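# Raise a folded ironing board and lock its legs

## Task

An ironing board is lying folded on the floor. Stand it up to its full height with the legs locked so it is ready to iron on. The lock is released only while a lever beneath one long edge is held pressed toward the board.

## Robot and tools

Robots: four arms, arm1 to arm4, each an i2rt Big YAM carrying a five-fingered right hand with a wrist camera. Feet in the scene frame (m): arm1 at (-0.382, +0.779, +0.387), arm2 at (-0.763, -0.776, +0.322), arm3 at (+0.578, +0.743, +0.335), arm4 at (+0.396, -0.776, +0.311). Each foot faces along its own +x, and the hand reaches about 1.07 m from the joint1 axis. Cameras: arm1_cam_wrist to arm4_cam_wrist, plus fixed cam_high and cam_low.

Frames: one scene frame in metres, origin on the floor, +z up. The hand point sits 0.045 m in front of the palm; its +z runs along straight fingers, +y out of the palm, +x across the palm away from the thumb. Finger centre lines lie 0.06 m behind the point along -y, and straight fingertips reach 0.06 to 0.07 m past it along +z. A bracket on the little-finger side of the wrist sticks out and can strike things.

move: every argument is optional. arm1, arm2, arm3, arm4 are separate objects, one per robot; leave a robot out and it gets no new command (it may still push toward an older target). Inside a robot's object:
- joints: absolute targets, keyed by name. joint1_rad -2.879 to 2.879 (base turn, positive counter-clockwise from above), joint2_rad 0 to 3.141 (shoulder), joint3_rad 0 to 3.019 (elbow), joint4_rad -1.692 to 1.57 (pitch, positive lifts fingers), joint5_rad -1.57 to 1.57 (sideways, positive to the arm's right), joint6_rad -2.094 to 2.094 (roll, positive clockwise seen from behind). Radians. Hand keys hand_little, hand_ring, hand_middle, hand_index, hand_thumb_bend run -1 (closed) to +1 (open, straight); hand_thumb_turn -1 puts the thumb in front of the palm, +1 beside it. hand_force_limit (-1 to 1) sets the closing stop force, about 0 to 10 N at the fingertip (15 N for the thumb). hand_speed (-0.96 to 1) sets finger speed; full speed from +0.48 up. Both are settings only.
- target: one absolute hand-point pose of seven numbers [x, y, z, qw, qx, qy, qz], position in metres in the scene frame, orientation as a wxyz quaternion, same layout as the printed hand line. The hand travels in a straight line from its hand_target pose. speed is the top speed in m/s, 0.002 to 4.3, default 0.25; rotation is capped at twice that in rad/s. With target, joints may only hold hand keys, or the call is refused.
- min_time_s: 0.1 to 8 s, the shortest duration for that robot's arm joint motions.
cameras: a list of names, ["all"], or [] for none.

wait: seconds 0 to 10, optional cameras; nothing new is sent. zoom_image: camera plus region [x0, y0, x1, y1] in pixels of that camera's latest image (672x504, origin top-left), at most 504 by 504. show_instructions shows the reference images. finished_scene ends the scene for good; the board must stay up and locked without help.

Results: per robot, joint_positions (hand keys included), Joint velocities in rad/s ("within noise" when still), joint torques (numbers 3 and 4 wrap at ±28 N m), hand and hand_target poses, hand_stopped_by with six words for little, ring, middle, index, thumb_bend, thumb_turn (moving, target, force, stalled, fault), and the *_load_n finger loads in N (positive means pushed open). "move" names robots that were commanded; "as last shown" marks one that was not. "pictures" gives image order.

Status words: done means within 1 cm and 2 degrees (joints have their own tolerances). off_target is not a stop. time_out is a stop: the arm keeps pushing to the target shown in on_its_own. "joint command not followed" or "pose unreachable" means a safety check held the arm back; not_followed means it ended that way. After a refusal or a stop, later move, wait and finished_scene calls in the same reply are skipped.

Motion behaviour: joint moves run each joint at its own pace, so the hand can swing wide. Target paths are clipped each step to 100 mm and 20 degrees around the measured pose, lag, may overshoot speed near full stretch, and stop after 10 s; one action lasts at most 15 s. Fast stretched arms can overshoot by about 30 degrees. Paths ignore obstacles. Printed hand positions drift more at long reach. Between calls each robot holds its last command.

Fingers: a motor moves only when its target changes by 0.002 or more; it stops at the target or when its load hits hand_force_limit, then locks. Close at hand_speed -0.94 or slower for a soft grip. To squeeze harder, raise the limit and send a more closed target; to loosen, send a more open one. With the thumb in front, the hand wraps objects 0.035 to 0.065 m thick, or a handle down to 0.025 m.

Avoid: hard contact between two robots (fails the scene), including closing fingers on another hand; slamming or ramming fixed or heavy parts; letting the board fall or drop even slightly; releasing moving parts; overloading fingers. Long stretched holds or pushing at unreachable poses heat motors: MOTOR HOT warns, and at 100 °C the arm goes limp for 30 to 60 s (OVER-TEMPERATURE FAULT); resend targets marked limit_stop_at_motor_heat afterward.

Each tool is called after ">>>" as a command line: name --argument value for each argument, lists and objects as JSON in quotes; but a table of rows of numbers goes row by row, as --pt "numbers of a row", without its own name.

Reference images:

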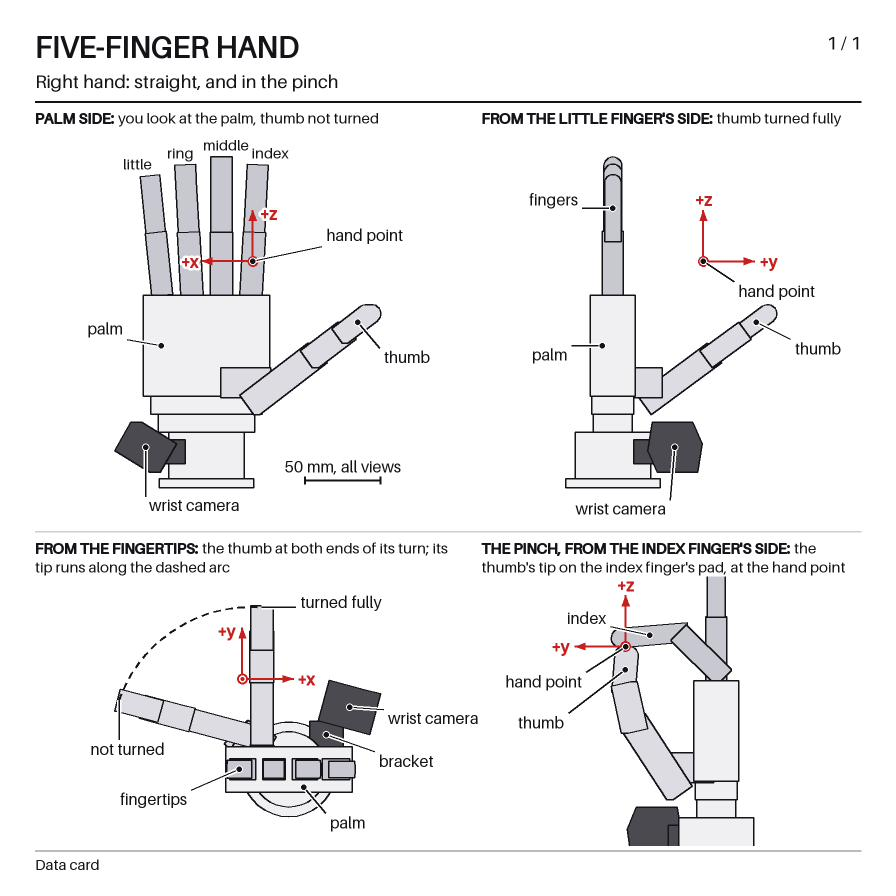

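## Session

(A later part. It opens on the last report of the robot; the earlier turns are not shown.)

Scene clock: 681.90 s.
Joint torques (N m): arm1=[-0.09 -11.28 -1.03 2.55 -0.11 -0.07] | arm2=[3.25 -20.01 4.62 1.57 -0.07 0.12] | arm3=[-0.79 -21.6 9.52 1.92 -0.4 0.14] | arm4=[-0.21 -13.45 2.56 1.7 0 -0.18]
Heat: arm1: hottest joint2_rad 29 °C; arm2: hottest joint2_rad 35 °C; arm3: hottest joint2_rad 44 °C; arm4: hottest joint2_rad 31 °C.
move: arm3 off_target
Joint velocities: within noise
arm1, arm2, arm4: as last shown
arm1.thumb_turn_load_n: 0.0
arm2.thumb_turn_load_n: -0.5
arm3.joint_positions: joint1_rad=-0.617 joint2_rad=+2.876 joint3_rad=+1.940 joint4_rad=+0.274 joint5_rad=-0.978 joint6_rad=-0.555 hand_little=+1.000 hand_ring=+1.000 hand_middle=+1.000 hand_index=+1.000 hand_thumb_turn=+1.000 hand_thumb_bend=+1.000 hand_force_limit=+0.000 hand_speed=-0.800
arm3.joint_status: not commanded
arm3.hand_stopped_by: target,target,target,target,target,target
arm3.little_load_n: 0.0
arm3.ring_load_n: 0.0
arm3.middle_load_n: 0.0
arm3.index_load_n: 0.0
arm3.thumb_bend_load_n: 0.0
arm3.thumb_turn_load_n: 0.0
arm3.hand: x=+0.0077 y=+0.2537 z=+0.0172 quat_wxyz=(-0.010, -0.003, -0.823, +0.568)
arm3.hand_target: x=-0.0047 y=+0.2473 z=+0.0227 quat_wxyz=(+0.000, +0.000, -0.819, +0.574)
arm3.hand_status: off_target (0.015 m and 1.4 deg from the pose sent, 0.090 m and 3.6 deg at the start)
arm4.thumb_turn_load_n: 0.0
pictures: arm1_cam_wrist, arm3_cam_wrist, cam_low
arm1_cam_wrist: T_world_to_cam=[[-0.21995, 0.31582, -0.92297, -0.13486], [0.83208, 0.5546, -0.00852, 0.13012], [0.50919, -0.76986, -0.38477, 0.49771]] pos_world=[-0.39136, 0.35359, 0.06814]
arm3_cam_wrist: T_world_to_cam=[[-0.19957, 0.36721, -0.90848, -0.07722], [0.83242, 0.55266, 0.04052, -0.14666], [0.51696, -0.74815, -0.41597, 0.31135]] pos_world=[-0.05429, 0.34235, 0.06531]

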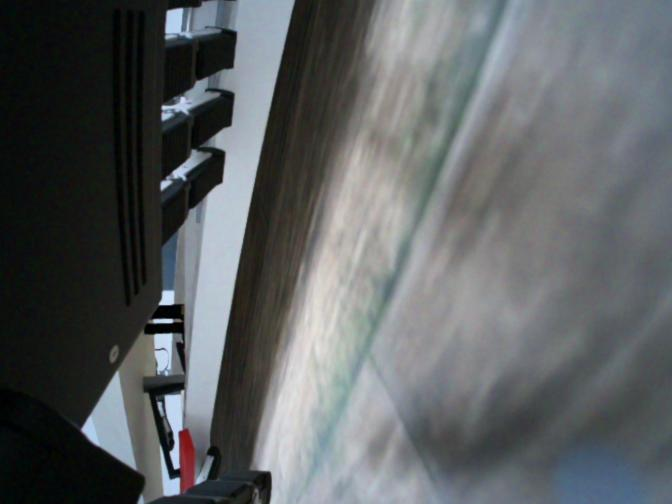

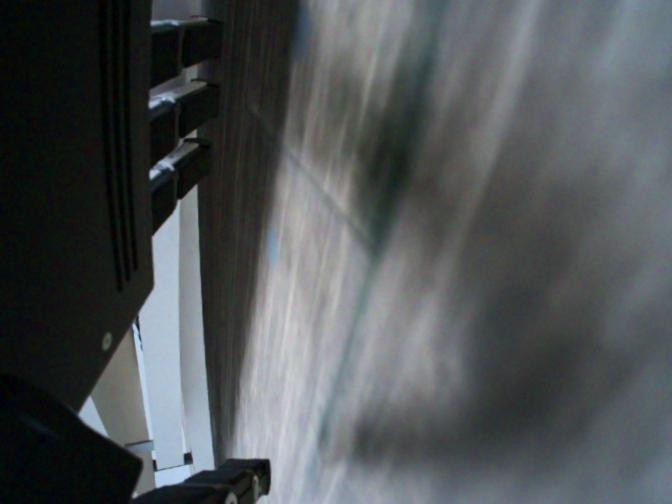

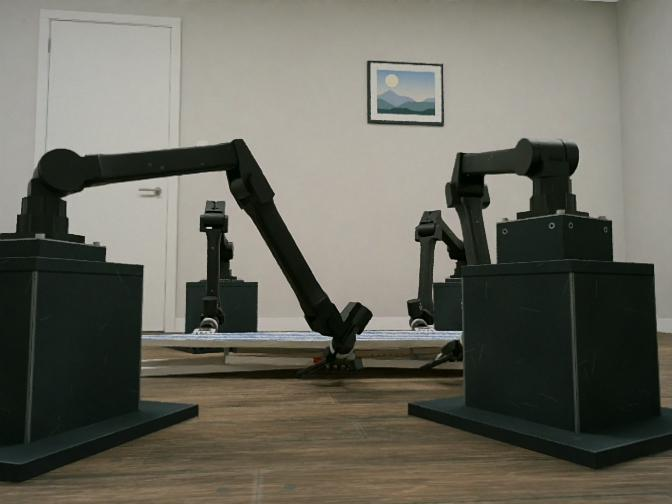

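>>> move --arm3 '{"target": [-0.007, 0.245, 0.055, 0, 0, 0.819, -0.574], "speed": 0.1}' --cameras '["cam_low", "arm3_cam_wrist", "arm1_cam_wrist"]'

>>> zoom_image --camera "cam_low" --region '[290, 330, 390, 390]'

>>> zoom_image --camera "arm3_cam_wrist" --region '[100, 0, 300, 240]'

>>> zoom_image --camera "arm1_cam_wrist" --region '[140, 300, 300, 500]'

Scene clock: 695.30 s.
Joint torques (N m): arm1=[-0.03 -11.16 -1.03 2.58 -0.11 -0.08] | arm2=[2.78 -18.96 4.68 1.24 -0.09 0.13] | arm3=[-0.97 -26.4 6.63 1.4 -0.67 0.14] | arm4=[-0.32 -13.33 2.55 1.69 -0.01 -0.18]
Heat: arm1: hottest joint2_rad 29 °C; arm2: hottest joint2_rad 35 °C; arm3: hottest joint2_rad 41 °C; arm4: hottest joint2_rad 31 °C.
move: arm3 off_target
Joint velocities: within noise
arm1, arm2: as last shown
arm1.index_load_n: -0.5
arm2.thumb_turn_load_n: 0.0
arm3.joint_positions: joint1_rad=-0.617 joint2_rad=+2.859 joint3_rad=+1.921 joint4_rad=+0.267 joint5_rad=-0.971 joint6_rad=-0.554 hand_little=+1.000 hand_ring=+1.000 hand_middle=+1.000 hand_index=+1.000 hand_thumb_turn=+1.000 hand_thumb_bend=+1.000 hand_force_limit=+0.000 hand_speed=-0.800
arm3.joint_status: not commanded
arm3.hand_stopped_by: target,target,target,target,target,target
arm3.little_load_n: 0.0
arm3.ring_load_n: 0.0
arm3.middle_load_n: 0.0
arm3.index_load_n: -1.0
arm3.thumb_bend_load_n: 0.0
arm3.thumb_turn_load_n: -0.5
arm3.hand: x=+0.0089 y=+0.2551 z=+0.0218 quat_wxyz=(-0.011, -0.007, -0.825, +0.565)
arm3.hand_target: x=-0.0067 y=+0.2451 z=+0.0543 quat_wxyz=(+0.000, +0.000, -0.819, +0.574)
arm3.hand_status: off_target (0.038 m and 1.9 deg from the pose sent, 0.042 m and 1.5 deg at the start)
arm4.joint_positions: joint1_rad=-0.498 joint2_rad=+2.716 joint3_rad=+1.111 joint4_rad=+1.355 joint5_rad=+0.002 joint6_rad=+0.020 hand_little=+1.000 hand_ring=+1.000 hand_middle=+1.000 hand_index=+1.000 hand_thumb_turn=+1.000 hand_thumb_bend=+1.000 hand_force_limit=+0.000 hand_speed=-0.800
arm4.joint_status: not commanded
arm4.hand_stopped_by: target,target,target,target,target,target
arm4.little_load_n: 0.0
arm4.ring_load_n: 0.0
arm4.middle_load_n: 0.0
arm4.index_load_n: -0.5
arm4.thumb_bend_load_n: 0.0
arm4.thumb_turn_load_n: 0.0
arm4.hand: x=+0.3626 y=-0.1509 z=+0.0261 quat_wxyz=(-0.611, +0.792, -0.005, -0.005)
arm4.hand_target: x=+0.3650 y=-0.1501 z=+0.0211 quat_wxyz=(-0.609, +0.793, +0.000, +0.000)
arm4.hand_status: not commanded
pictures: arm1_cam_wrist, arm3_cam_wrist, cam_low
arm1_cam_wrist: T_world_to_cam=[[-0.21995, 0.31582, -0.92297, -0.13486], [0.83208, 0.5546, -0.00852, 0.13012], [0.50919, -0.76986, -0.38477, 0.49771]] pos_world=[-0.39136, 0.35359, 0.06814]
arm3_cam_wrist: T_world_to_cam=[[-0.19163, 0.37516, -0.90694, -0.07545], [0.83519, 0.54767, 0.05007, -0.14752], [0.51549, -0.74787, -0.41828, 0.31376]] pos_world=[-0.05299, 0.34375, 0.0702]

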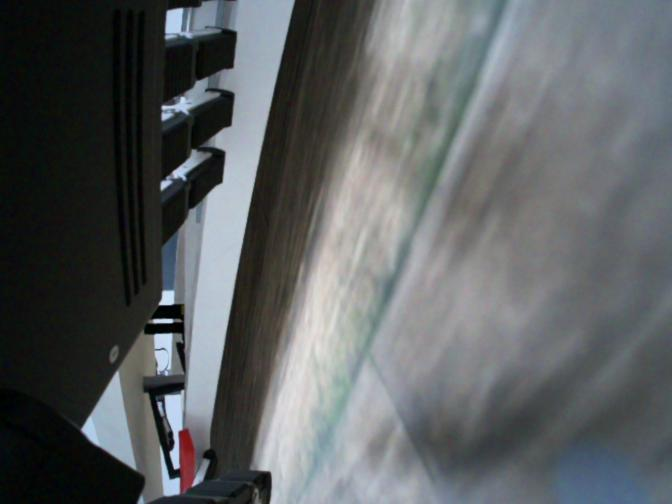

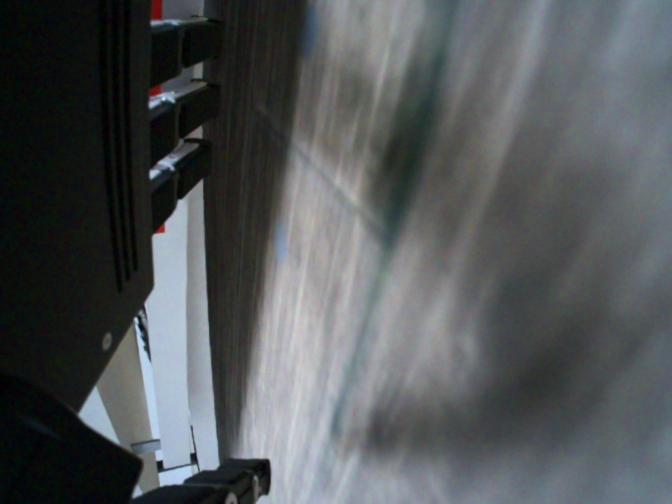

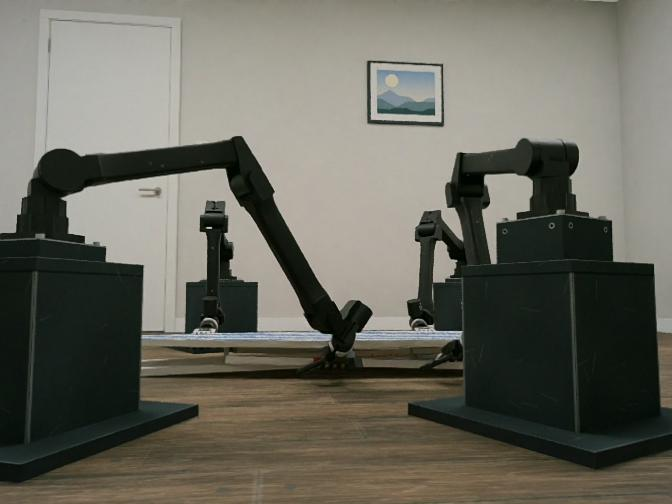

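Scaled by 5.040.

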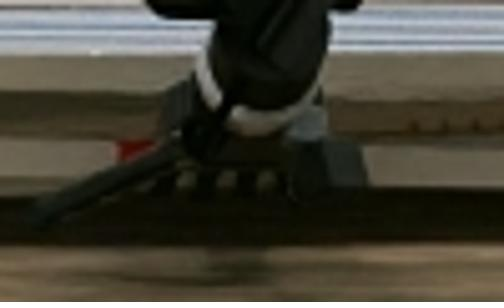

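Scaled by 2.100 from the camera's image (finer frame: 960x720).

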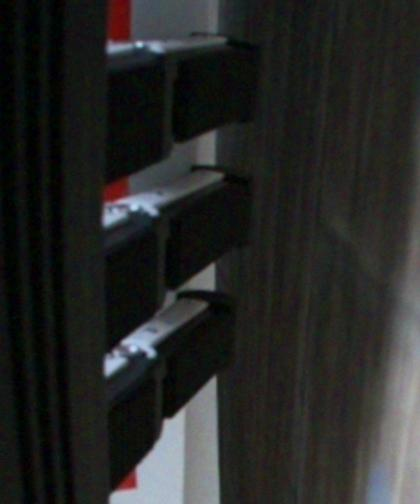

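Scaled by 2.520 from the camera's image (finer frame: 960x720).

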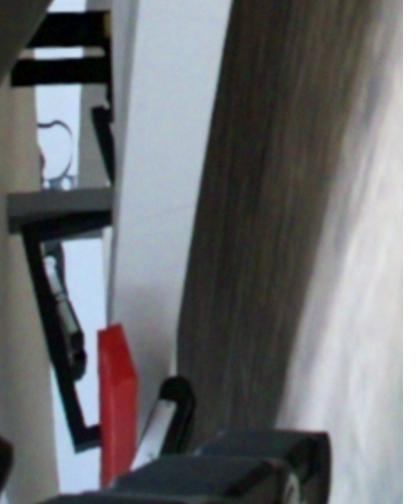

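>>> move --arm3 '{"target": [-0.007, 0.243, 0.08, 0, 0, 0.819, -0.574], "speed": 0.1}' --cameras '["cam_low", "arm3_cam_wrist", "arm1_cam_wrist"]'

>>> zoom_image --camera "cam_low" --region '[290, 330, 390, 390]'

>>> zoom_image --camera "arm3_cam_wrist" --region '[100, 0, 300, 240]'

>>> zoom_image --camera "arm1_cam_wrist" --region '[140, 300, 300, 500]'

Scene clock: 712.33 s.
Joint torques (N m): arm1=[-0.03 -11.05 -1.03 2.58 -0.11 -0.07] | arm2=[3.31 -19.66 4.46 1.58 -0.05 0.13] | arm3=[-0.73 -27.93 7.09 1.65 -1.17 0.16] | arm4=[-0.44 -13.45 2.56 1.68 -0.02 -0.17]
Heat: arm1: hottest joint2_rad 29 °C; arm2: hottest joint2_rad 35 °C; arm3: hottest joint2_rad 43 °C; arm4: hottest joint2_rad 31 °C.
move: arm3 off_target
Joint velocities: within noise
arm1, arm2, arm4: as last shown
arm1.index_load_n: 0.0
arm3.joint_positions: joint1_rad=-0.617 joint2_rad=+2.823 joint3_rad=+1.872 joint4_rad=+0.248 joint5_rad=-0.959 joint6_rad=-0.554 hand_little=+1.000 hand_ring=+1.000 hand_middle=+1.000 hand_index=+1.000 hand_thumb_turn=+1.000 hand_thumb_bend=+1.000 hand_force_limit=+0.000 hand_speed=-0.800
arm3.joint_status: not commanded
arm3.hand_stopped_by: target,target,target,target,target,target
arm3.little_load_n: 0.0
arm3.ring_load_n: 0.0
arm3.middle_load_n: 0.0
arm3.index_load_n: -3.5
arm3.thumb_bend_load_n: 0.0
arm3.thumb_turn_load_n: 0.0
arm3.hand: x=+0.0168 y=+0.2610 z=+0.0281 quat_wxyz=(-0.018, -0.018, -0.831, +0.556)
arm3.hand_target: x=-0.0061 y=+0.2433 z=+0.0789 quat_wxyz=(+0.000, +0.000, -0.819, +0.574)
arm3.hand_status: off_target (0.060 m and 3.9 deg from the pose sent, 0.061 m and 1.9 deg at the start)
arm4.index_load_n: 0.0
pictures: arm1_cam_wrist, arm3_cam_wrist, cam_low
arm1_cam_wrist: T_world_to_cam=[[-0.21995, 0.31582, -0.92297, -0.13486], [0.83208, 0.5546, -0.00852, 0.13012], [0.50919, -0.76986, -0.38477, 0.49771]] pos_world=[-0.39136, 0.35359, 0.06814]
arm3_cam_wrist: T_world_to_cam=[[-0.16592, 0.39726, -0.90258, -0.07668], [0.83899, 0.53785, 0.08249, -0.15613], [0.51823, -0.74357, -0.42254, 0.31566]] pos_world=[-0.04532, 0.34915, 0.07705]

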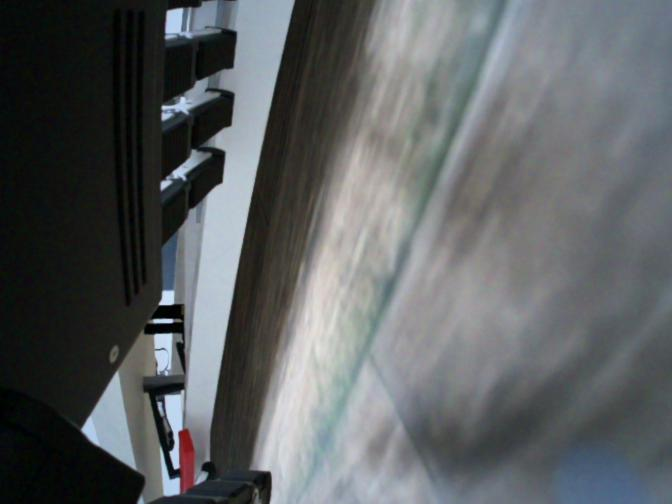

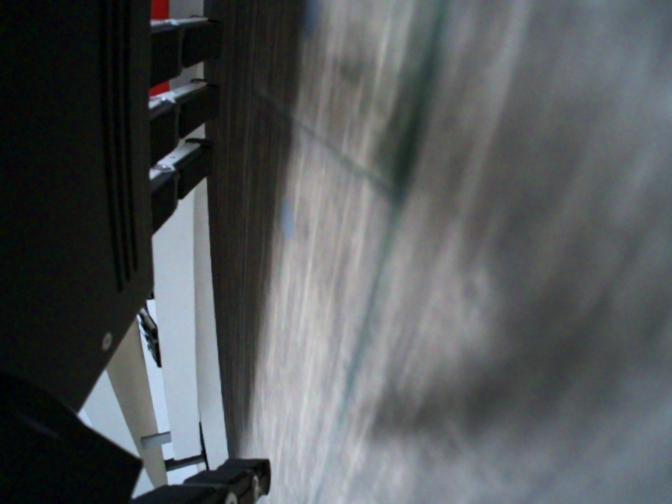

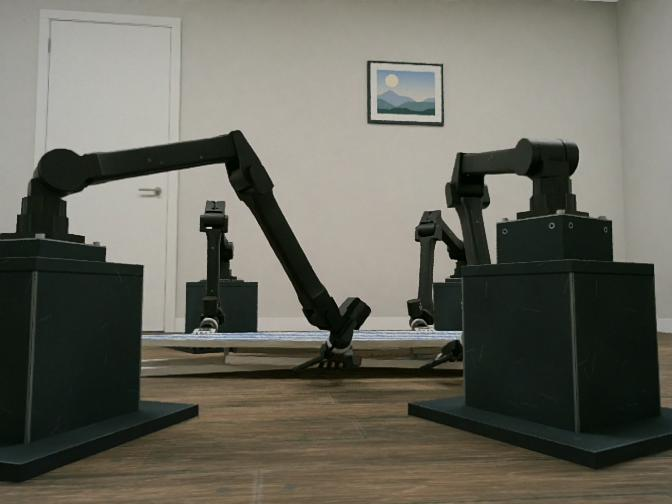

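Scaled by 5.040.

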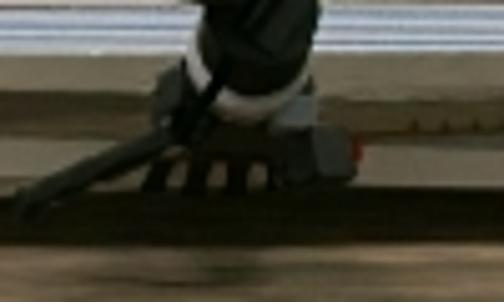

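Scaled by 2.100 from the camera's image (finer frame: 960x720).

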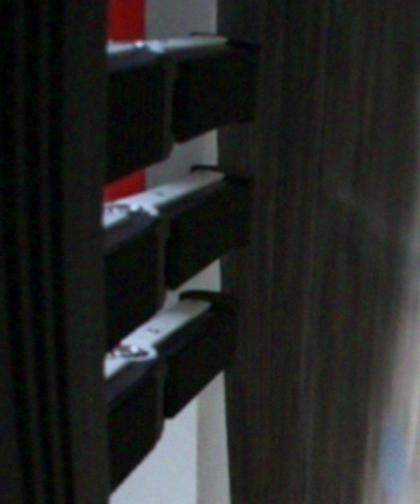

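Scaled by 2.520 from the camera's image (finer frame: 960x720).

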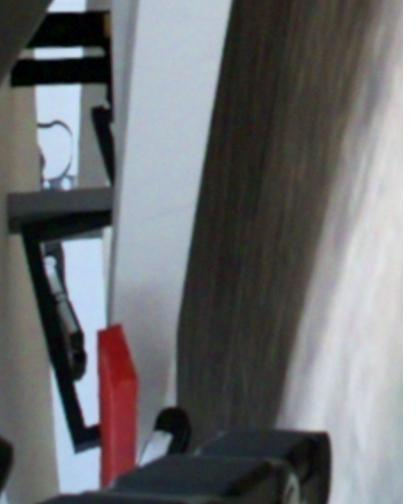

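>>> move --arm3 '{"target": [-0.01, 0.238, 0.10, -0.0155, -0.0221, 0.819, -0.574], "speed": 0.1}' --cameras '["cam_low", "arm3_cam_wrist", "arm1_cam_wrist"]'

>>> zoom_image --camera "cam_low" --region '[290, 330, 390, 390]'

>>> zoom_image --camera "arm3_cam_wrist" --region '[100, 0, 300, 240]'

>>> zoom_image --camera "arm1_cam_wrist" --region '[140, 300, 300, 500]'

Scene clock: 731.93 s.
Joint torques (N m): arm1=[0.03 -11.28 -1.05 2.61 -0.11 -0.08] | arm2=[3.31 -19.14 4.75 1.69 -0.08 0.13] | arm3=[-0.15 -29.22 7.66 1.87 -1.53 0.08] | arm4=[-0.26 -13.57 2.54 1.65 -0.01 -0.17]
Heat: arm1: hottest joint2_rad 29 °C; arm2: hottest joint2_rad 35 °C; arm3: hottest joint2_rad 43 °C; arm4: hottest joint2_rad 31 °C.
move: arm3 off_target
Joint velocities: within noise
arm1, arm2, arm4: as last shown
arm1.index_load_n: -0.5
arm2.thumb_turn_load_n: -0.5
arm3.joint_positions: joint1_rad=-0.617 joint2_rad=+2.793 joint3_rad=+1.836 joint4_rad=+0.231 joint5_rad=-0.946 joint6_rad=-0.594 hand_little=+1.000 hand_ring=+1.000 hand_middle=+1.000 hand_index=+0.999 hand_thumb_turn=+1.000 hand_thumb_bend=+1.000 hand_force_limit=+0.000 hand_speed=-0.800
arm3.joint_status: not commanded
arm3.hand_stopped_by: target,target,target,target,target,target
arm3.little_load_n: 0.0
arm3.ring_load_n: 0.0
arm3.middle_load_n: -1.0
arm3.index_load_n: -4.5
arm3.thumb_bend_load_n: 0.0
arm3.thumb_turn_load_n: 0.0
arm3.hand: x=+0.0191 y=+0.2658 z=+0.0332 quat_wxyz=(-0.011, -0.010, -0.836, +0.548)
arm3.hand_target: x=-0.0082 y=+0.2387 z=+0.0988 quat_wxyz=(+0.015, +0.023, -0.819, +0.574)
arm3.hand_status: off_target (0.078 m and 5.9 deg from the pose sent, 0.080 m and 6.5 deg at the start)
arm4.little_load_n: -0.5
pictures: arm1_cam_wrist, arm3_cam_wrist, cam_low
arm1_cam_wrist: T_world_to_cam=[[-0.21995, 0.31582, -0.92297, -0.13486], [0.83208, 0.5546, -0.00852, 0.13012], [0.50919, -0.76986, -0.38477, 0.49771]] pos_world=[-0.39136, 0.35359, 0.06814]
arm3_cam_wrist: T_world_to_cam=[[-0.18701, 0.41249, -0.89156, -0.07775], [0.83756, 0.54121, 0.07471, -0.16163], [0.51334, -0.73277, -0.44669, 0.31816]] pos_world=[-0.04249, 0.35269, 0.08488]

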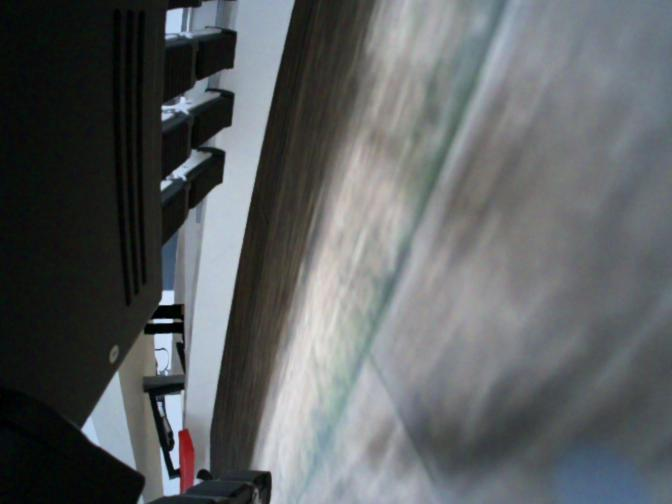

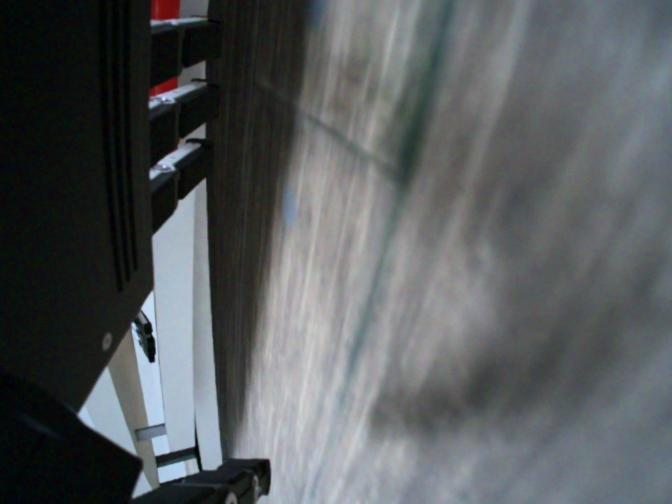

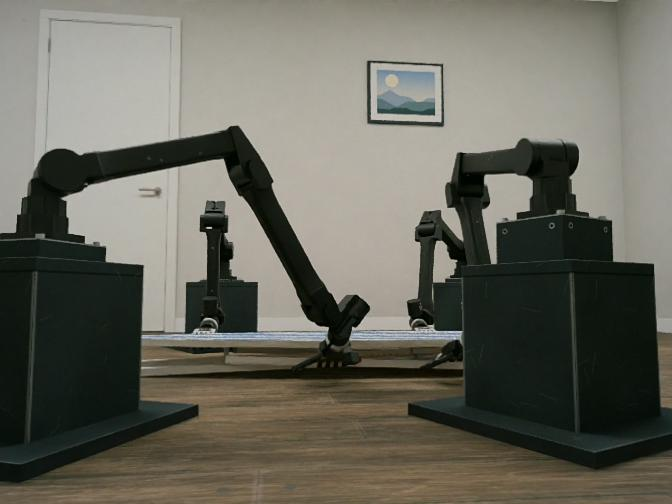

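Scaled by 5.040.

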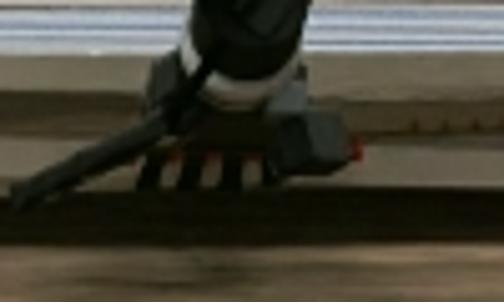

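Scaled by 2.100 from the camera's image (finer frame: 960x720).

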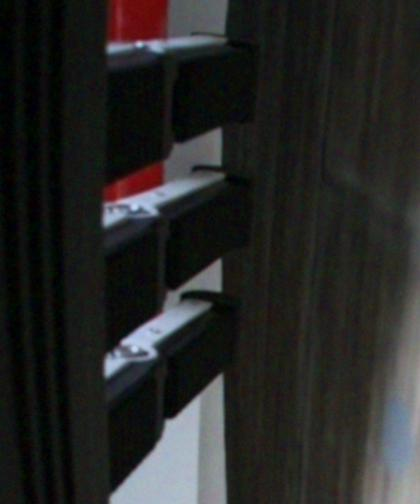

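Scaled by 2.520 from the camera's image (finer frame: 960x720).

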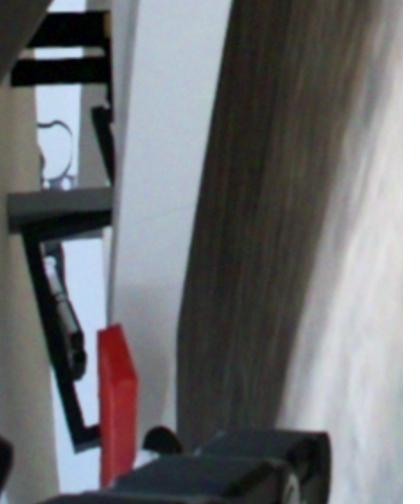

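>>> move --arm3 '{"target": [0.0, 0.30, 0.04, 0, 0, 0.819, -0.574], "speed": 0.12}'

>>> move --arm3 '{"target": [-0.005, 0.32, 0.03, 0, 0, 0.819, -0.574], "speed": 0.12}'

>>> move --arm3 '{"target": [-0.01, 0.235, 0.029, 0, 0, 0.819, -0.574], "speed": 0.12}' --cameras '["cam_low", "arm3_cam_wrist", "arm1_cam_wrist"]'

>>> zoom_image --camera "cam_low" --region '[290, 330, 390, 390]'

>>> zoom_image --camera "arm1_cam_wrist" --region '[140, 300, 300, 500]'

Scene clock: 822.70 s.
Joint torques (N m): arm1=[-0.15 -11.22 -0.99 2.62 -0.11 -0.08] | arm2=[2.96 -19.14 4.51 1.33 -0.05 0.11] | arm3=[-1.85 -21.89 6.16 2.35 -0.73 -0.08] | arm4=[-0.21 -13.51 2.59 1.66 -0.02 -0.18]
Heat: arm1: hottest joint2_rad 29 °C; arm2: hottest joint2_rad 36 °C; arm3: hottest joint2_rad 48 °C; arm4: hottest joint2_rad 32 °C.
move: arm3 done
Joint velocities: within noise
arm1, arm2, arm4: as last shown
arm1.index_load_n: 0.0
arm2.little_load_n: 0.5
arm2.thumb_turn_load_n: 0.0
arm3.joint_positions: joint1_rad=-0.675 joint2_rad=+2.792 joint3_rad=+1.814 joint4_rad=+0.264 joint5_rad=-1.023 joint6_rad=-0.609 hand_little=+1.000 hand_ring=+1.000 hand_middle=+1.000 hand_index=+1.000 hand_thumb_turn=+1.000 hand_thumb_bend=+1.000 hand_force_limit=+0.000 hand_speed=-0.800
arm3.joint_status: not commanded
arm3.hand_stopped_by: target,target,target,target,target,target
arm3.little_load_n: 0.0
arm3.ring_load_n: 0.0
arm3.middle_load_n: 0.0
arm3.index_load_n: 0.0
arm3.thumb_bend_load_n: 0.0
arm3.thumb_turn_load_n: 0.0
arm3.hand: x=+0.0075 y=+0.2971 z=+0.0380 quat_wxyz=(-0.012, -0.007, -0.822, +0.569)
arm3.hand_target: x=+0.0001 y=+0.3000 z=+0.0401 quat_wxyz=(+0.000, +0.000, -0.819, +0.574)
arm3.hand_status: done (0.008 m and 1.7 deg from the pose sent, 0.040 m and 4.0 deg at the start)
arm4.little_load_n: 0.0
arm4.middle_load_n: -0.5
arm4.thumb_turn_load_n: -0.5
pictures: none

Scene clock: 823.77 s.
Joint torques (N m): arm1=[0.09 -11.34 -1.05 2.58 -0.11 -0.08] | arm2=[2.2 -19.84 4.42 1.36 -0.06 0.18] | arm3=[-1.79 -20.84 6.71 1.43 -0.75 -0.09] | arm4=[-0.32 -13.33 2.59 1.68 0 -0.17]
Heat: arm1: hottest joint2_rad 29 °C; arm2: hottest joint2_rad 36 °C; arm3: hottest joint2_rad 48 °C; arm4: hottest joint2_rad 32 °C.
move: arm3 done
Joint velocities: within noise
arm1, arm2, arm4: as last shown
arm2.little_load_n: 0.0
arm3.joint_positions: joint1_rad=-0.704 joint2_rad=+2.798 joint3_rad=+1.814 joint4_rad=+0.264 joint5_rad=-1.046 joint6_rad=-0.646 hand_little=+1.000 hand_ring=+1.000 hand_middle=+1.000 hand_index=+1.000 hand_thumb_turn=+1.000 hand_thumb_bend=+1.000 hand_force_limit=+0.000 hand_speed=-0.800
arm3.joint_status: not commanded
arm3.hand_stopped_by: target,target,target,target,target,target
arm3.little_load_n: 0.0
arm3.ring_load_n: 0.0
arm3.middle_load_n: 0.0
arm3.index_load_n: 0.0
arm3.thumb_bend_load_n: 0.0
arm3.thumb_turn_load_n: -0.5
arm3.hand: x=-0.0015 y=+0.3139 z=+0.0356 quat_wxyz=(-0.003, +0.000, -0.819, +0.574)
arm3.hand_target: x=-0.0047 y=+0.3201 z=+0.0299 quat_wxyz=(+0.000, +0.000, -0.819, +0.574)
arm3.hand_status: done (0.009 m and 0.3 deg from the pose sent, 0.027 m and 1.7 deg at the start)
arm4.middle_load_n: 0.0
pictures: none

Scene clock: 825.10 s.
Joint torques (N m): arm1=[-0.15 -11.11 -1.05 2.56 -0.11 -0.08] | arm2=[3.08 -20.37 4.45 1.42 -0.09 0.11] | arm3=[-0.44 -22.3 10.22 1.47 -0.69 0.16] | arm4=[-0.44 -13.33 2.55 1.69 -0.02 -0.17]
Heat: arm1: hottest joint2_rad 29 °C; arm2: hottest joint2_rad 36 °C; arm3: hottest joint2_rad 48 °C; arm4: hottest joint2_rad 32 °C.
move: arm3 off_target
Joint velocities: within noise
arm1.joint_positions: joint1_rad=-0.388 joint2_rad=+2.930 joint3_rad=+1.023 joint4_rad=+1.563 joint5_rad=+0.045 joint6_rad=+0.015 hand_little=+1.000 hand_ring=+1.000 hand_middle=+1.000 hand_index=+1.000 hand_thumb_turn=+1.000 hand_thumb_bend=+1.000 hand_force_limit=+0.000 hand_speed=-0.800
arm1.joint_status: not commanded
arm1.hand_stopped_by: target,target,target,target,target,target
arm1.little_load_n: 0.0
arm1.ring_load_n: 0.0
arm1.middle_load_n: 0.0
arm1.index_load_n: 0.0
arm1.thumb_bend_load_n: 0.0
arm1.thumb_turn_load_n: 0.0
arm1.hand: x=-0.3289 y=+0.2672 z=+0.0224 quat_wxyz=(-0.005, +0.001, -0.818, +0.575)
arm1.hand_target: x=-0.3349 y=+0.2686 z=+0.0209 quat_wxyz=(+0.000, +0.001, -0.815, +0.579)
arm1.hand_status: not commanded
arm2.joint_positions: joint1_rad=-0.192 joint2_rad=+2.787 joint3_rad=+1.390 joint4_rad=+1.134 joint5_rad=-0.663 joint6_rad=-0.192 hand_little=+1.000 hand_ring=+1.000 hand_middle=+1.000 hand_index=+1.000 hand_thumb_turn=+1.000 hand_thumb_bend=+1.000 hand_force_limit=+0.000 hand_speed=-0.800
arm2.joint_status: not commanded
arm2.hand_stopped_by: target,target,target,target,target,target
arm2.little_load_n: 0.0
arm2.ring_load_n: 0.0
arm2.middle_load_n: 0.0
arm2.index_load_n: 0.0
arm2.thumb_bend_load_n: 0.0
arm2.thumb_turn_load_n: 0.0
arm2.hand: x=-0.4459 y=-0.1843 z=+0.0250 quat_wxyz=(-0.632, +0.775, +0.002, +0.011)
arm2.hand_target: x=-0.4551 y=-0.1783 z=+0.0179 quat_wxyz=(-0.629, +0.777, +0.000, +0.000)
arm2.hand_status: not commanded
arm3.joint_positions: joint1_rad=-0.612 joint2_rad=+2.884 joint3_rad=+1.967 joint4_rad=+0.264 joint5_rad=-0.962 joint6_rad=-0.546 hand_little=+1.000 hand_ring=+1.000 hand_middle=+1.000 hand_index=+1.000 hand_thumb_turn=+1.000 hand_thumb_bend=+1.000 hand_force_limit=+0.000 hand_speed=-0.800
arm3.joint_status: not commanded
arm3.hand_stopped_by: target,target,target,target,target,target
arm3.little_load_n: 0.0
arm3.ring_load_n: 0.0
arm3.middle_load_n: 0.0
arm3.index_load_n: -0.5
arm3.thumb_bend_load_n: 0.0
arm3.thumb_turn_load_n: -0.5
arm3.hand: x=+0.0010 y=+0.2478 z=+0.0182 quat_wxyz=(-0.005, -0.006, -0.824, +0.566)
arm3.hand_target: x=-0.0094 y=+0.2355 z=+0.0295 quat_wxyz=(+0.000, +0.000, -0.819, +0.574)
arm3.hand_status: off_target (0.020 m and 1.4 deg from the pose sent, 0.080 m and 0.3 deg at the start)
arm4: as last shown
arm4.thumb_turn_load_n: 0.0
pictures: arm1_cam_wrist, arm3_cam_wrist, cam_low
arm1_cam_wrist: T_world_to_cam=[[-0.21995, 0.31582, -0.92297, -0.13486], [0.83208, 0.5546, -0.00852, 0.13012], [0.50919, -0.76986, -0.38477, 0.49771]] pos_world=[-0.39136, 0.35359, 0.06814]
arm3_cam_wrist: T_world_to_cam=[[-0.19959, 0.37309, -0.90607, -0.077], [0.83875, 0.54312, 0.03888, -0.13551], [0.50661, -0.75221, -0.42133, 0.31196]] pos_world=[-0.05975, 0.33698, 0.06693]

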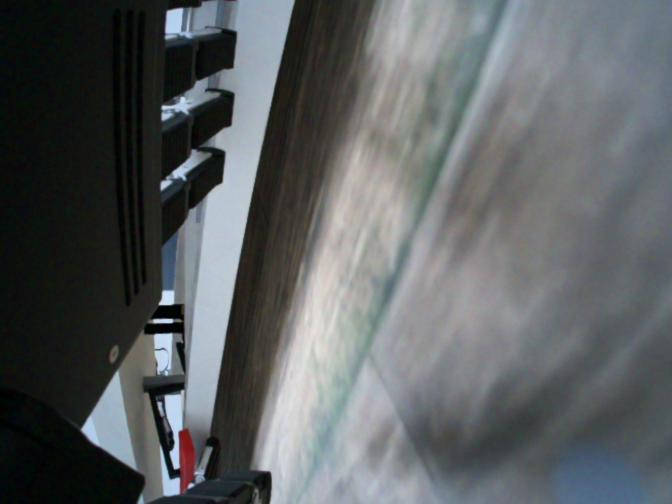

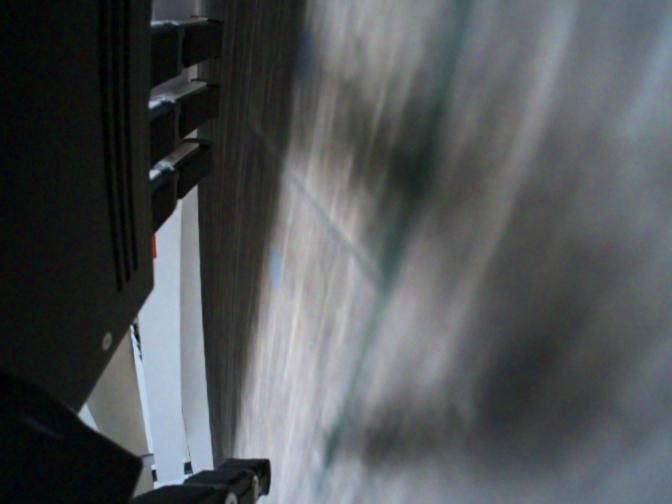

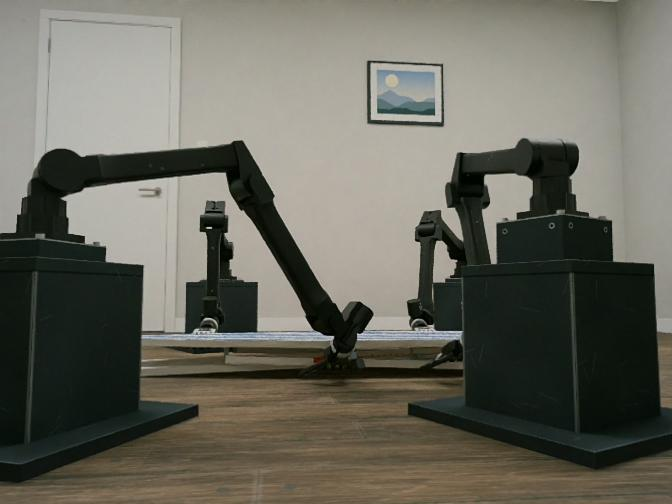

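Scaled by 5.040.

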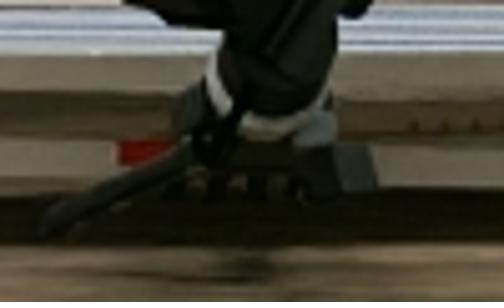

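Scaled by 2.520 from the camera's image (finer frame: 960x720).

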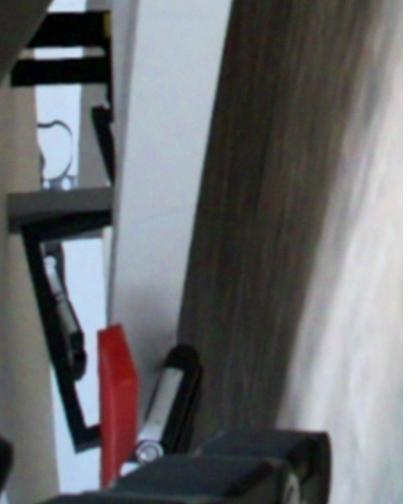

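>>> move --arm3 '{"target": [-0.012, 0.22, 0.065, 0, 0, 0.819, -0.574], "speed": 0.1}' --cameras '["cam_low", "arm1_cam_wrist"]'

>>> zoom_image --camera "cam_low" --region '[290, 330, 390, 390]'

>>> zoom_image --camera "arm1_cam_wrist" --region '[140, 300, 300, 500]'

Scene clock: 831.27 s.
Joint torques (N m): arm1=[-0.15 -11.05 -1.05 2.59 -0.11 -0.08] | arm2=[2.96 -20.19 4.68 1.39 -0.01 0.07] | arm3=[0.62 -27.46 7.84 1.55 -0.6 0.21] | arm4=[-0.32 -13.33 2.58 1.72 -0.01 -0.19]
Heat: arm1: hottest joint2_rad 29 °C; arm2: hottest joint2_rad 36 °C; arm3: hottest joint2_rad 47 °C; arm4: hottest joint2_rad 32 °C.
move: arm3 off_target
Joint velocities: within noise
arm1, arm2, arm4: as last shown
arm2.middle_load_n: -0.5
arm3.joint_positions: joint1_rad=-0.609 joint2_rad=+2.877 joint3_rad=+1.967 joint4_rad=+0.238 joint5_rad=-0.951 joint6_rad=-0.533 hand_little=+1.000 hand_ring=+1.000 hand_middle=+1.000 hand_index=+1.000 hand_thumb_turn=+1.000 hand_thumb_bend=+1.000 hand_force_limit=+0.000 hand_speed=-0.800
arm3.joint_status: not commanded
arm3.hand_stopped_by: target,target,target,target,target,target
arm3.little_load_n: -0.5
arm3.ring_load_n: 0.0
arm3.middle_load_n: 0.0
arm3.index_load_n: -1.0
arm3.thumb_bend_load_n: 0.0
arm3.thumb_turn_load_n: 0.0
arm3.hand: x=+0.0032 y=+0.2465 z=+0.0200 quat_wxyz=(-0.013, -0.017, -0.828, +0.560)
arm3.hand_target: x=-0.0110 y=+0.2204 z=+0.0647 quat_wxyz=(+0.000, +0.000, -0.819, +0.574)
arm3.hand_status: off_target (0.054 m and 3.1 deg from the pose sent, 0.056 m and 1.4 deg at the start)
pictures: arm1_cam_wrist, cam_low
arm1_cam_wrist: T_world_to_cam=[[-0.21995, 0.31582, -0.92297, -0.13486], [0.83208, 0.5546, -0.00852, 0.13012], [0.50919, -0.76986, -0.38477, 0.49771]] pos_world=[-0.39136, 0.35359, 0.06814]

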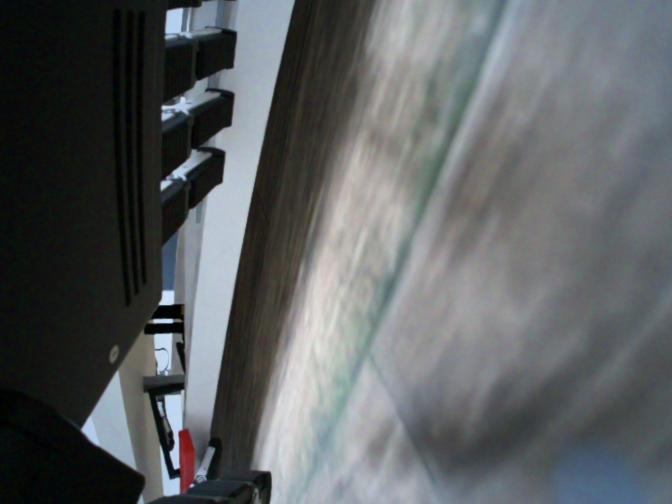

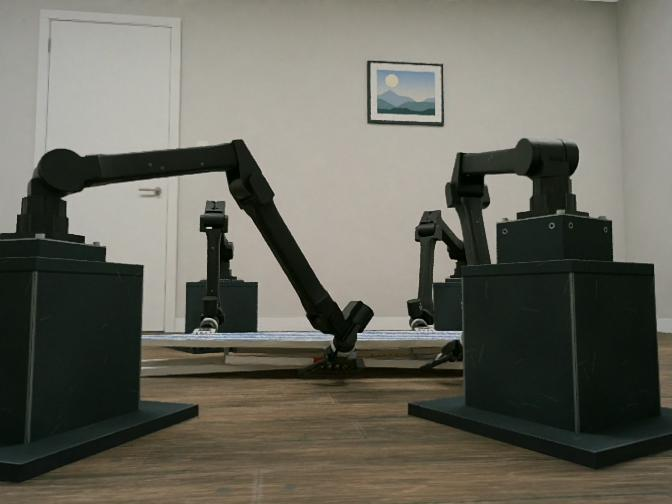

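Scaled by 5.040.

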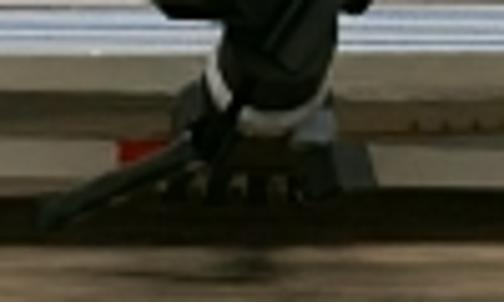

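Scaled by 2.520 from the camera's image (finer frame: 960x720).

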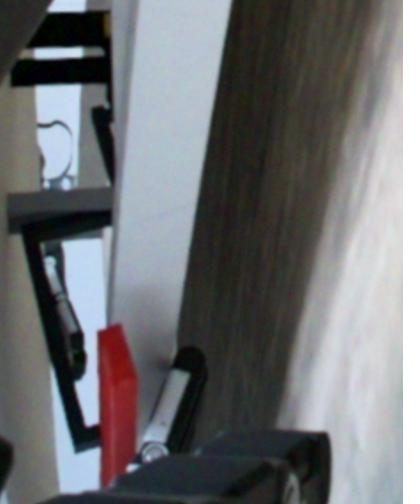

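>>> move --arm3 '{"target": [-0.005, 0.26, 0.015, 0, 0, 0.819, -0.574], "speed": 0.12}'

>>> move --arm3 '{"target": [-0.005, 0.32, 0.03, 0, 0, 0.819, -0.574], "speed": 0.12}'

>>> move --arm3 '{"target": [-0.012, 0.248, 0.037, -0.005, -0.007, 0.819, -0.574], "speed": 0.12}' --cameras '["cam_low", "arm1_cam_wrist"]'

>>> zoom_image --camera "cam_low" --region '[290, 330, 390, 390]'

>>> zoom_image --camera "arm1_cam_wrist" --region '[140, 380, 240, 500]'

Scene clock: 845.00 s.
Joint torques (N m): arm1=[-0.21 -11.11 -1.03 2.59 -0.1 -0.08] | arm2=[3.08 -19.49 4.44 1.52 -0.08 0.11] | arm3=[-2.14 -21.77 6.8 2.45 -0.73 -0.07] | arm4=[-0.32 -13.39 2.56 1.66 -0.02 -0.19]
Heat: arm1: hottest joint2_rad 29 °C; arm2: hottest joint2_rad 36 °C; arm3: hottest joint2_rad 45 °C; arm4: hottest joint2_rad 32 °C.
move: arm3 off_target
Joint velocities: within noise
arm1, arm2, arm4: as last shown
arm1.thumb_turn_load_n: -0.5
arm2.middle_load_n: 0.0
arm3.joint_positions: joint1_rad=-0.619 joint2_rad=+2.883 joint3_rad=+1.962 joint4_rad=+0.262 joint5_rad=-0.983 joint6_rad=-0.552 hand_little=+1.000 hand_ring=+1.000 hand_middle=+1.000 hand_index=+1.000 hand_thumb_turn=+1.000 hand_thumb_bend=+1.000 hand_force_limit=+0.000 hand_speed=-0.800
arm3.joint_status: not commanded
arm3.hand_stopped_by: target,target,target,target,target,target
arm3.little_load_n: 0.0
arm3.ring_load_n: 0.0
arm3.middle_load_n: 0.0
arm3.index_load_n: 0.0
arm3.thumb_bend_load_n: 0.0
arm3.thumb_turn_load_n: 0.0
arm3.hand: x=+0.0028 y=+0.2521 z=+0.0189 quat_wxyz=(-0.011, -0.003, -0.822, +0.570)
arm3.hand_target: x=-0.0048 y=+0.2600 z=+0.0152 quat_wxyz=(+0.000, +0.000, -0.819, +0.574)
arm3.hand_status: off_target (0.012 m and 1.4 deg from the pose sent, 0.017 m and 3.1 deg at the start)
pictures: none

Scene clock: 846.17 s.
Joint torques (N m): arm1=[-0.03 -11.16 -1.05 2.59 -0.11 -0.09] | arm2=[3.02 -19.55 4.77 1.89 -0.07 0.04] | arm3=[-1.2 -23.82 5.68 1.36 -0.76 -0.07] | arm4=[-0.32 -13.39 2.65 1.7 -0.02 -0.18]
Heat: arm1: hottest joint2_rad 29 °C; arm2: hottest joint2_rad 36 °C; arm3: hottest joint2_rad 45 °C; arm4: hottest joint2_rad 32 °C.
move: arm3 off_target
Joint velocities: within noise
arm1, arm2: as last shown
arm3.joint_positions: joint1_rad=-0.713 joint2_rad=+2.834 joint3_rad=+1.824 joint4_rad=+0.265 joint5_rad=-1.046 joint6_rad=-0.646 hand_little=+1.000 hand_ring=+1.000 hand_middle=+1.000 hand_index=+1.000 hand_thumb_turn=+1.000 hand_thumb_bend=+1.000 hand_force_limit=+0.000 hand_speed=-0.800
arm3.joint_status: not commanded
arm3.hand_stopped_by: target,target,target,target,target,target
arm3.little_load_n: 0.0
arm3.ring_load_n: 0.0
arm3.middle_load_n: 0.0
arm3.index_load_n: 0.0
arm3.thumb_bend_load_n: 0.0
arm3.thumb_turn_load_n: 0.0
arm3.hand: x=+0.0042 y=+0.3241 z=+0.0143 quat_wxyz=(-0.009, -0.011, -0.822, +0.570)
arm3.hand_target: x=-0.0048 y=+0.3201 z=+0.0297 quat_wxyz=(+0.000, +0.000, -0.819, +0.574)
arm3.hand_status: off_target (0.019 m and 1.7 deg from the pose sent, 0.069 m and 1.4 deg at the start)
arm4.joint_positions: joint1_rad=-0.498 joint2_rad=+2.716 joint3_rad=+1.111 joint4_rad=+1.355 joint5_rad=+0.002 joint6_rad=+0.020 hand_little=+1.000 hand_ring=+1.000 hand_middle=+1.000 hand_index=+1.000 hand_thumb_turn=+1.000 hand_thumb_bend=+1.000 hand_force_limit=+0.000 hand_speed=-0.800
arm4.joint_status: not commanded
arm4.hand_stopped_by: target,target,target,target,target,target
arm4.little_load_n: 0.0
arm4.ring_load_n: 0.0
arm4.middle_load_n: 0.0
arm4.index_load_n: 0.0
arm4.thumb_bend_load_n: 0.0
arm4.thumb_turn_load_n: 0.0
arm4.hand: x=+0.3626 y=-0.1509 z=+0.0261 quat_wxyz=(-0.611, +0.792, -0.005, -0.005)
arm4.hand_target: x=+0.3650 y=-0.1501 z=+0.0211 quat_wxyz=(-0.609, +0.793, +0.000, +0.000)
arm4.hand_status: not commanded
pictures: none

Scene clock: 847.33 s.
Joint torques (N m): arm1=[-0.09 -11.16 -1.02 2.54 -0.12 -0.09] | arm2=[3.37 -19.96 4.71 1.77 -0.04 0.15] | arm3=[-0.03 -22.18 10.11 1.55 -0.74 0.16] | arm4=[-0.44 -13.45 2.55 1.68 0 -0.19]
Heat: arm1: hottest joint2_rad 29 °C; arm2: hottest joint2_rad 36 °C; arm3: hottest joint2_rad 45 °C; arm4: hottest joint2_rad 32 °C.
move: arm3 off_target
Joint velocities: within noise
arm1, arm2, arm4: as last shown
arm1.thumb_turn_load_n: 0.0
arm2.index_load_n: -0.5
arm3.joint_positions: joint1_rad=-0.635 joint2_rad=+2.853 joint3_rad=+1.922 joint4_rad=+0.260 joint5_rad=-0.974 joint6_rad=-0.580 hand_little=+1.000 hand_ring=+1.000 hand_middle=+1.000 hand_index=+1.000 hand_thumb_turn=+1.000 hand_thumb_bend=+1.000 hand_force_limit=+0.000 hand_speed=-0.800
arm3.joint_status: not commanded
arm3.hand_stopped_by: target,target,target,target,target,target
arm3.little_load_n: 0.0
arm3.ring_load_n: -0.5
arm3.middle_load_n: 0.0
arm3.index_load_n: -1.0
arm3.thumb_bend_load_n: 0.0
arm3.thumb_turn_load_n: 0.0
arm3.hand: x=-0.0026 y=+0.2646 z=+0.0255 quat_wxyz=(+0.001, -0.003, -0.825, +0.566)
arm3.hand_target: x=-0.0113 y=+0.2485 z=+0.0377 quat_wxyz=(+0.005, +0.007, -0.819, +0.574)
arm3.hand_status: off_target (0.022 m and 1.7 deg from the pose sent, 0.081 m and 2.6 deg at the start)
arm4.middle_load_n: -0.5
arm4.index_load_n: -0.5
pictures: arm1_cam_wrist, cam_low
arm1_cam_wrist: T_world_to_cam=[[-0.21995, 0.31582, -0.92297, -0.13486], [0.83208, 0.5546, -0.00852, 0.13012], [0.50919, -0.76986, -0.38477, 0.49771]] pos_world=[-0.39136, 0.35359, 0.06814]

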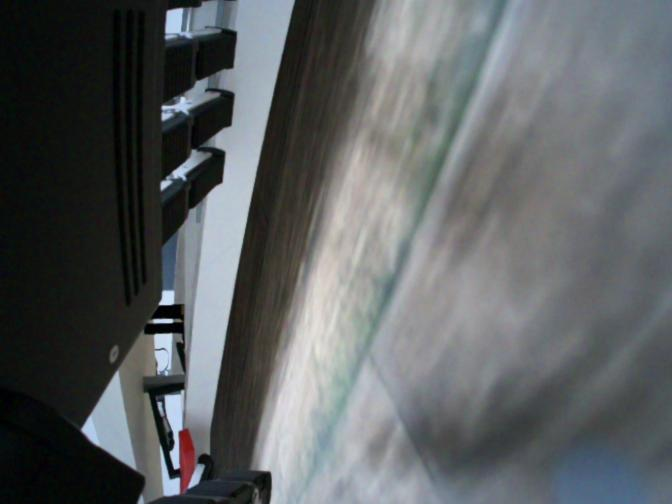

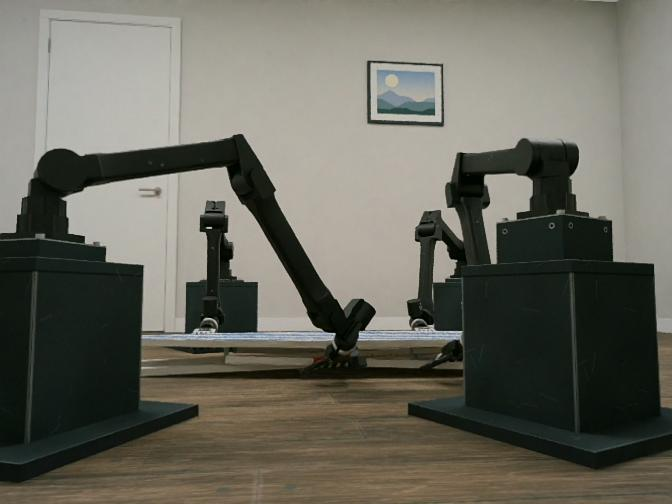

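Scaled by 5.040.

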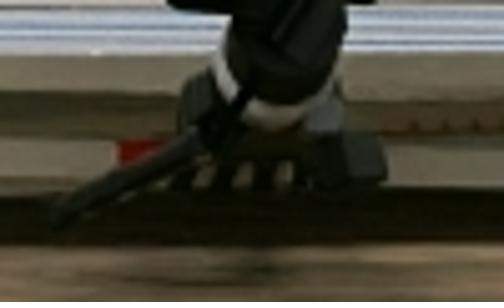

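Scaled by 4.200 from the camera's image (finer frame: 960x720).

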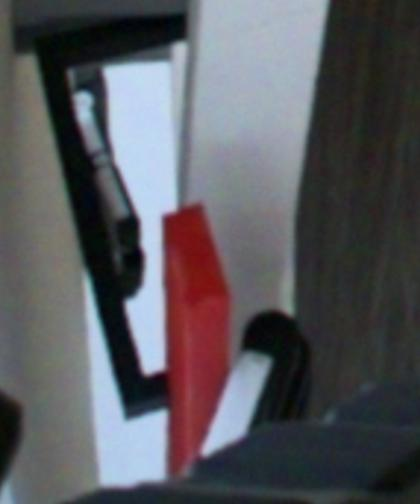

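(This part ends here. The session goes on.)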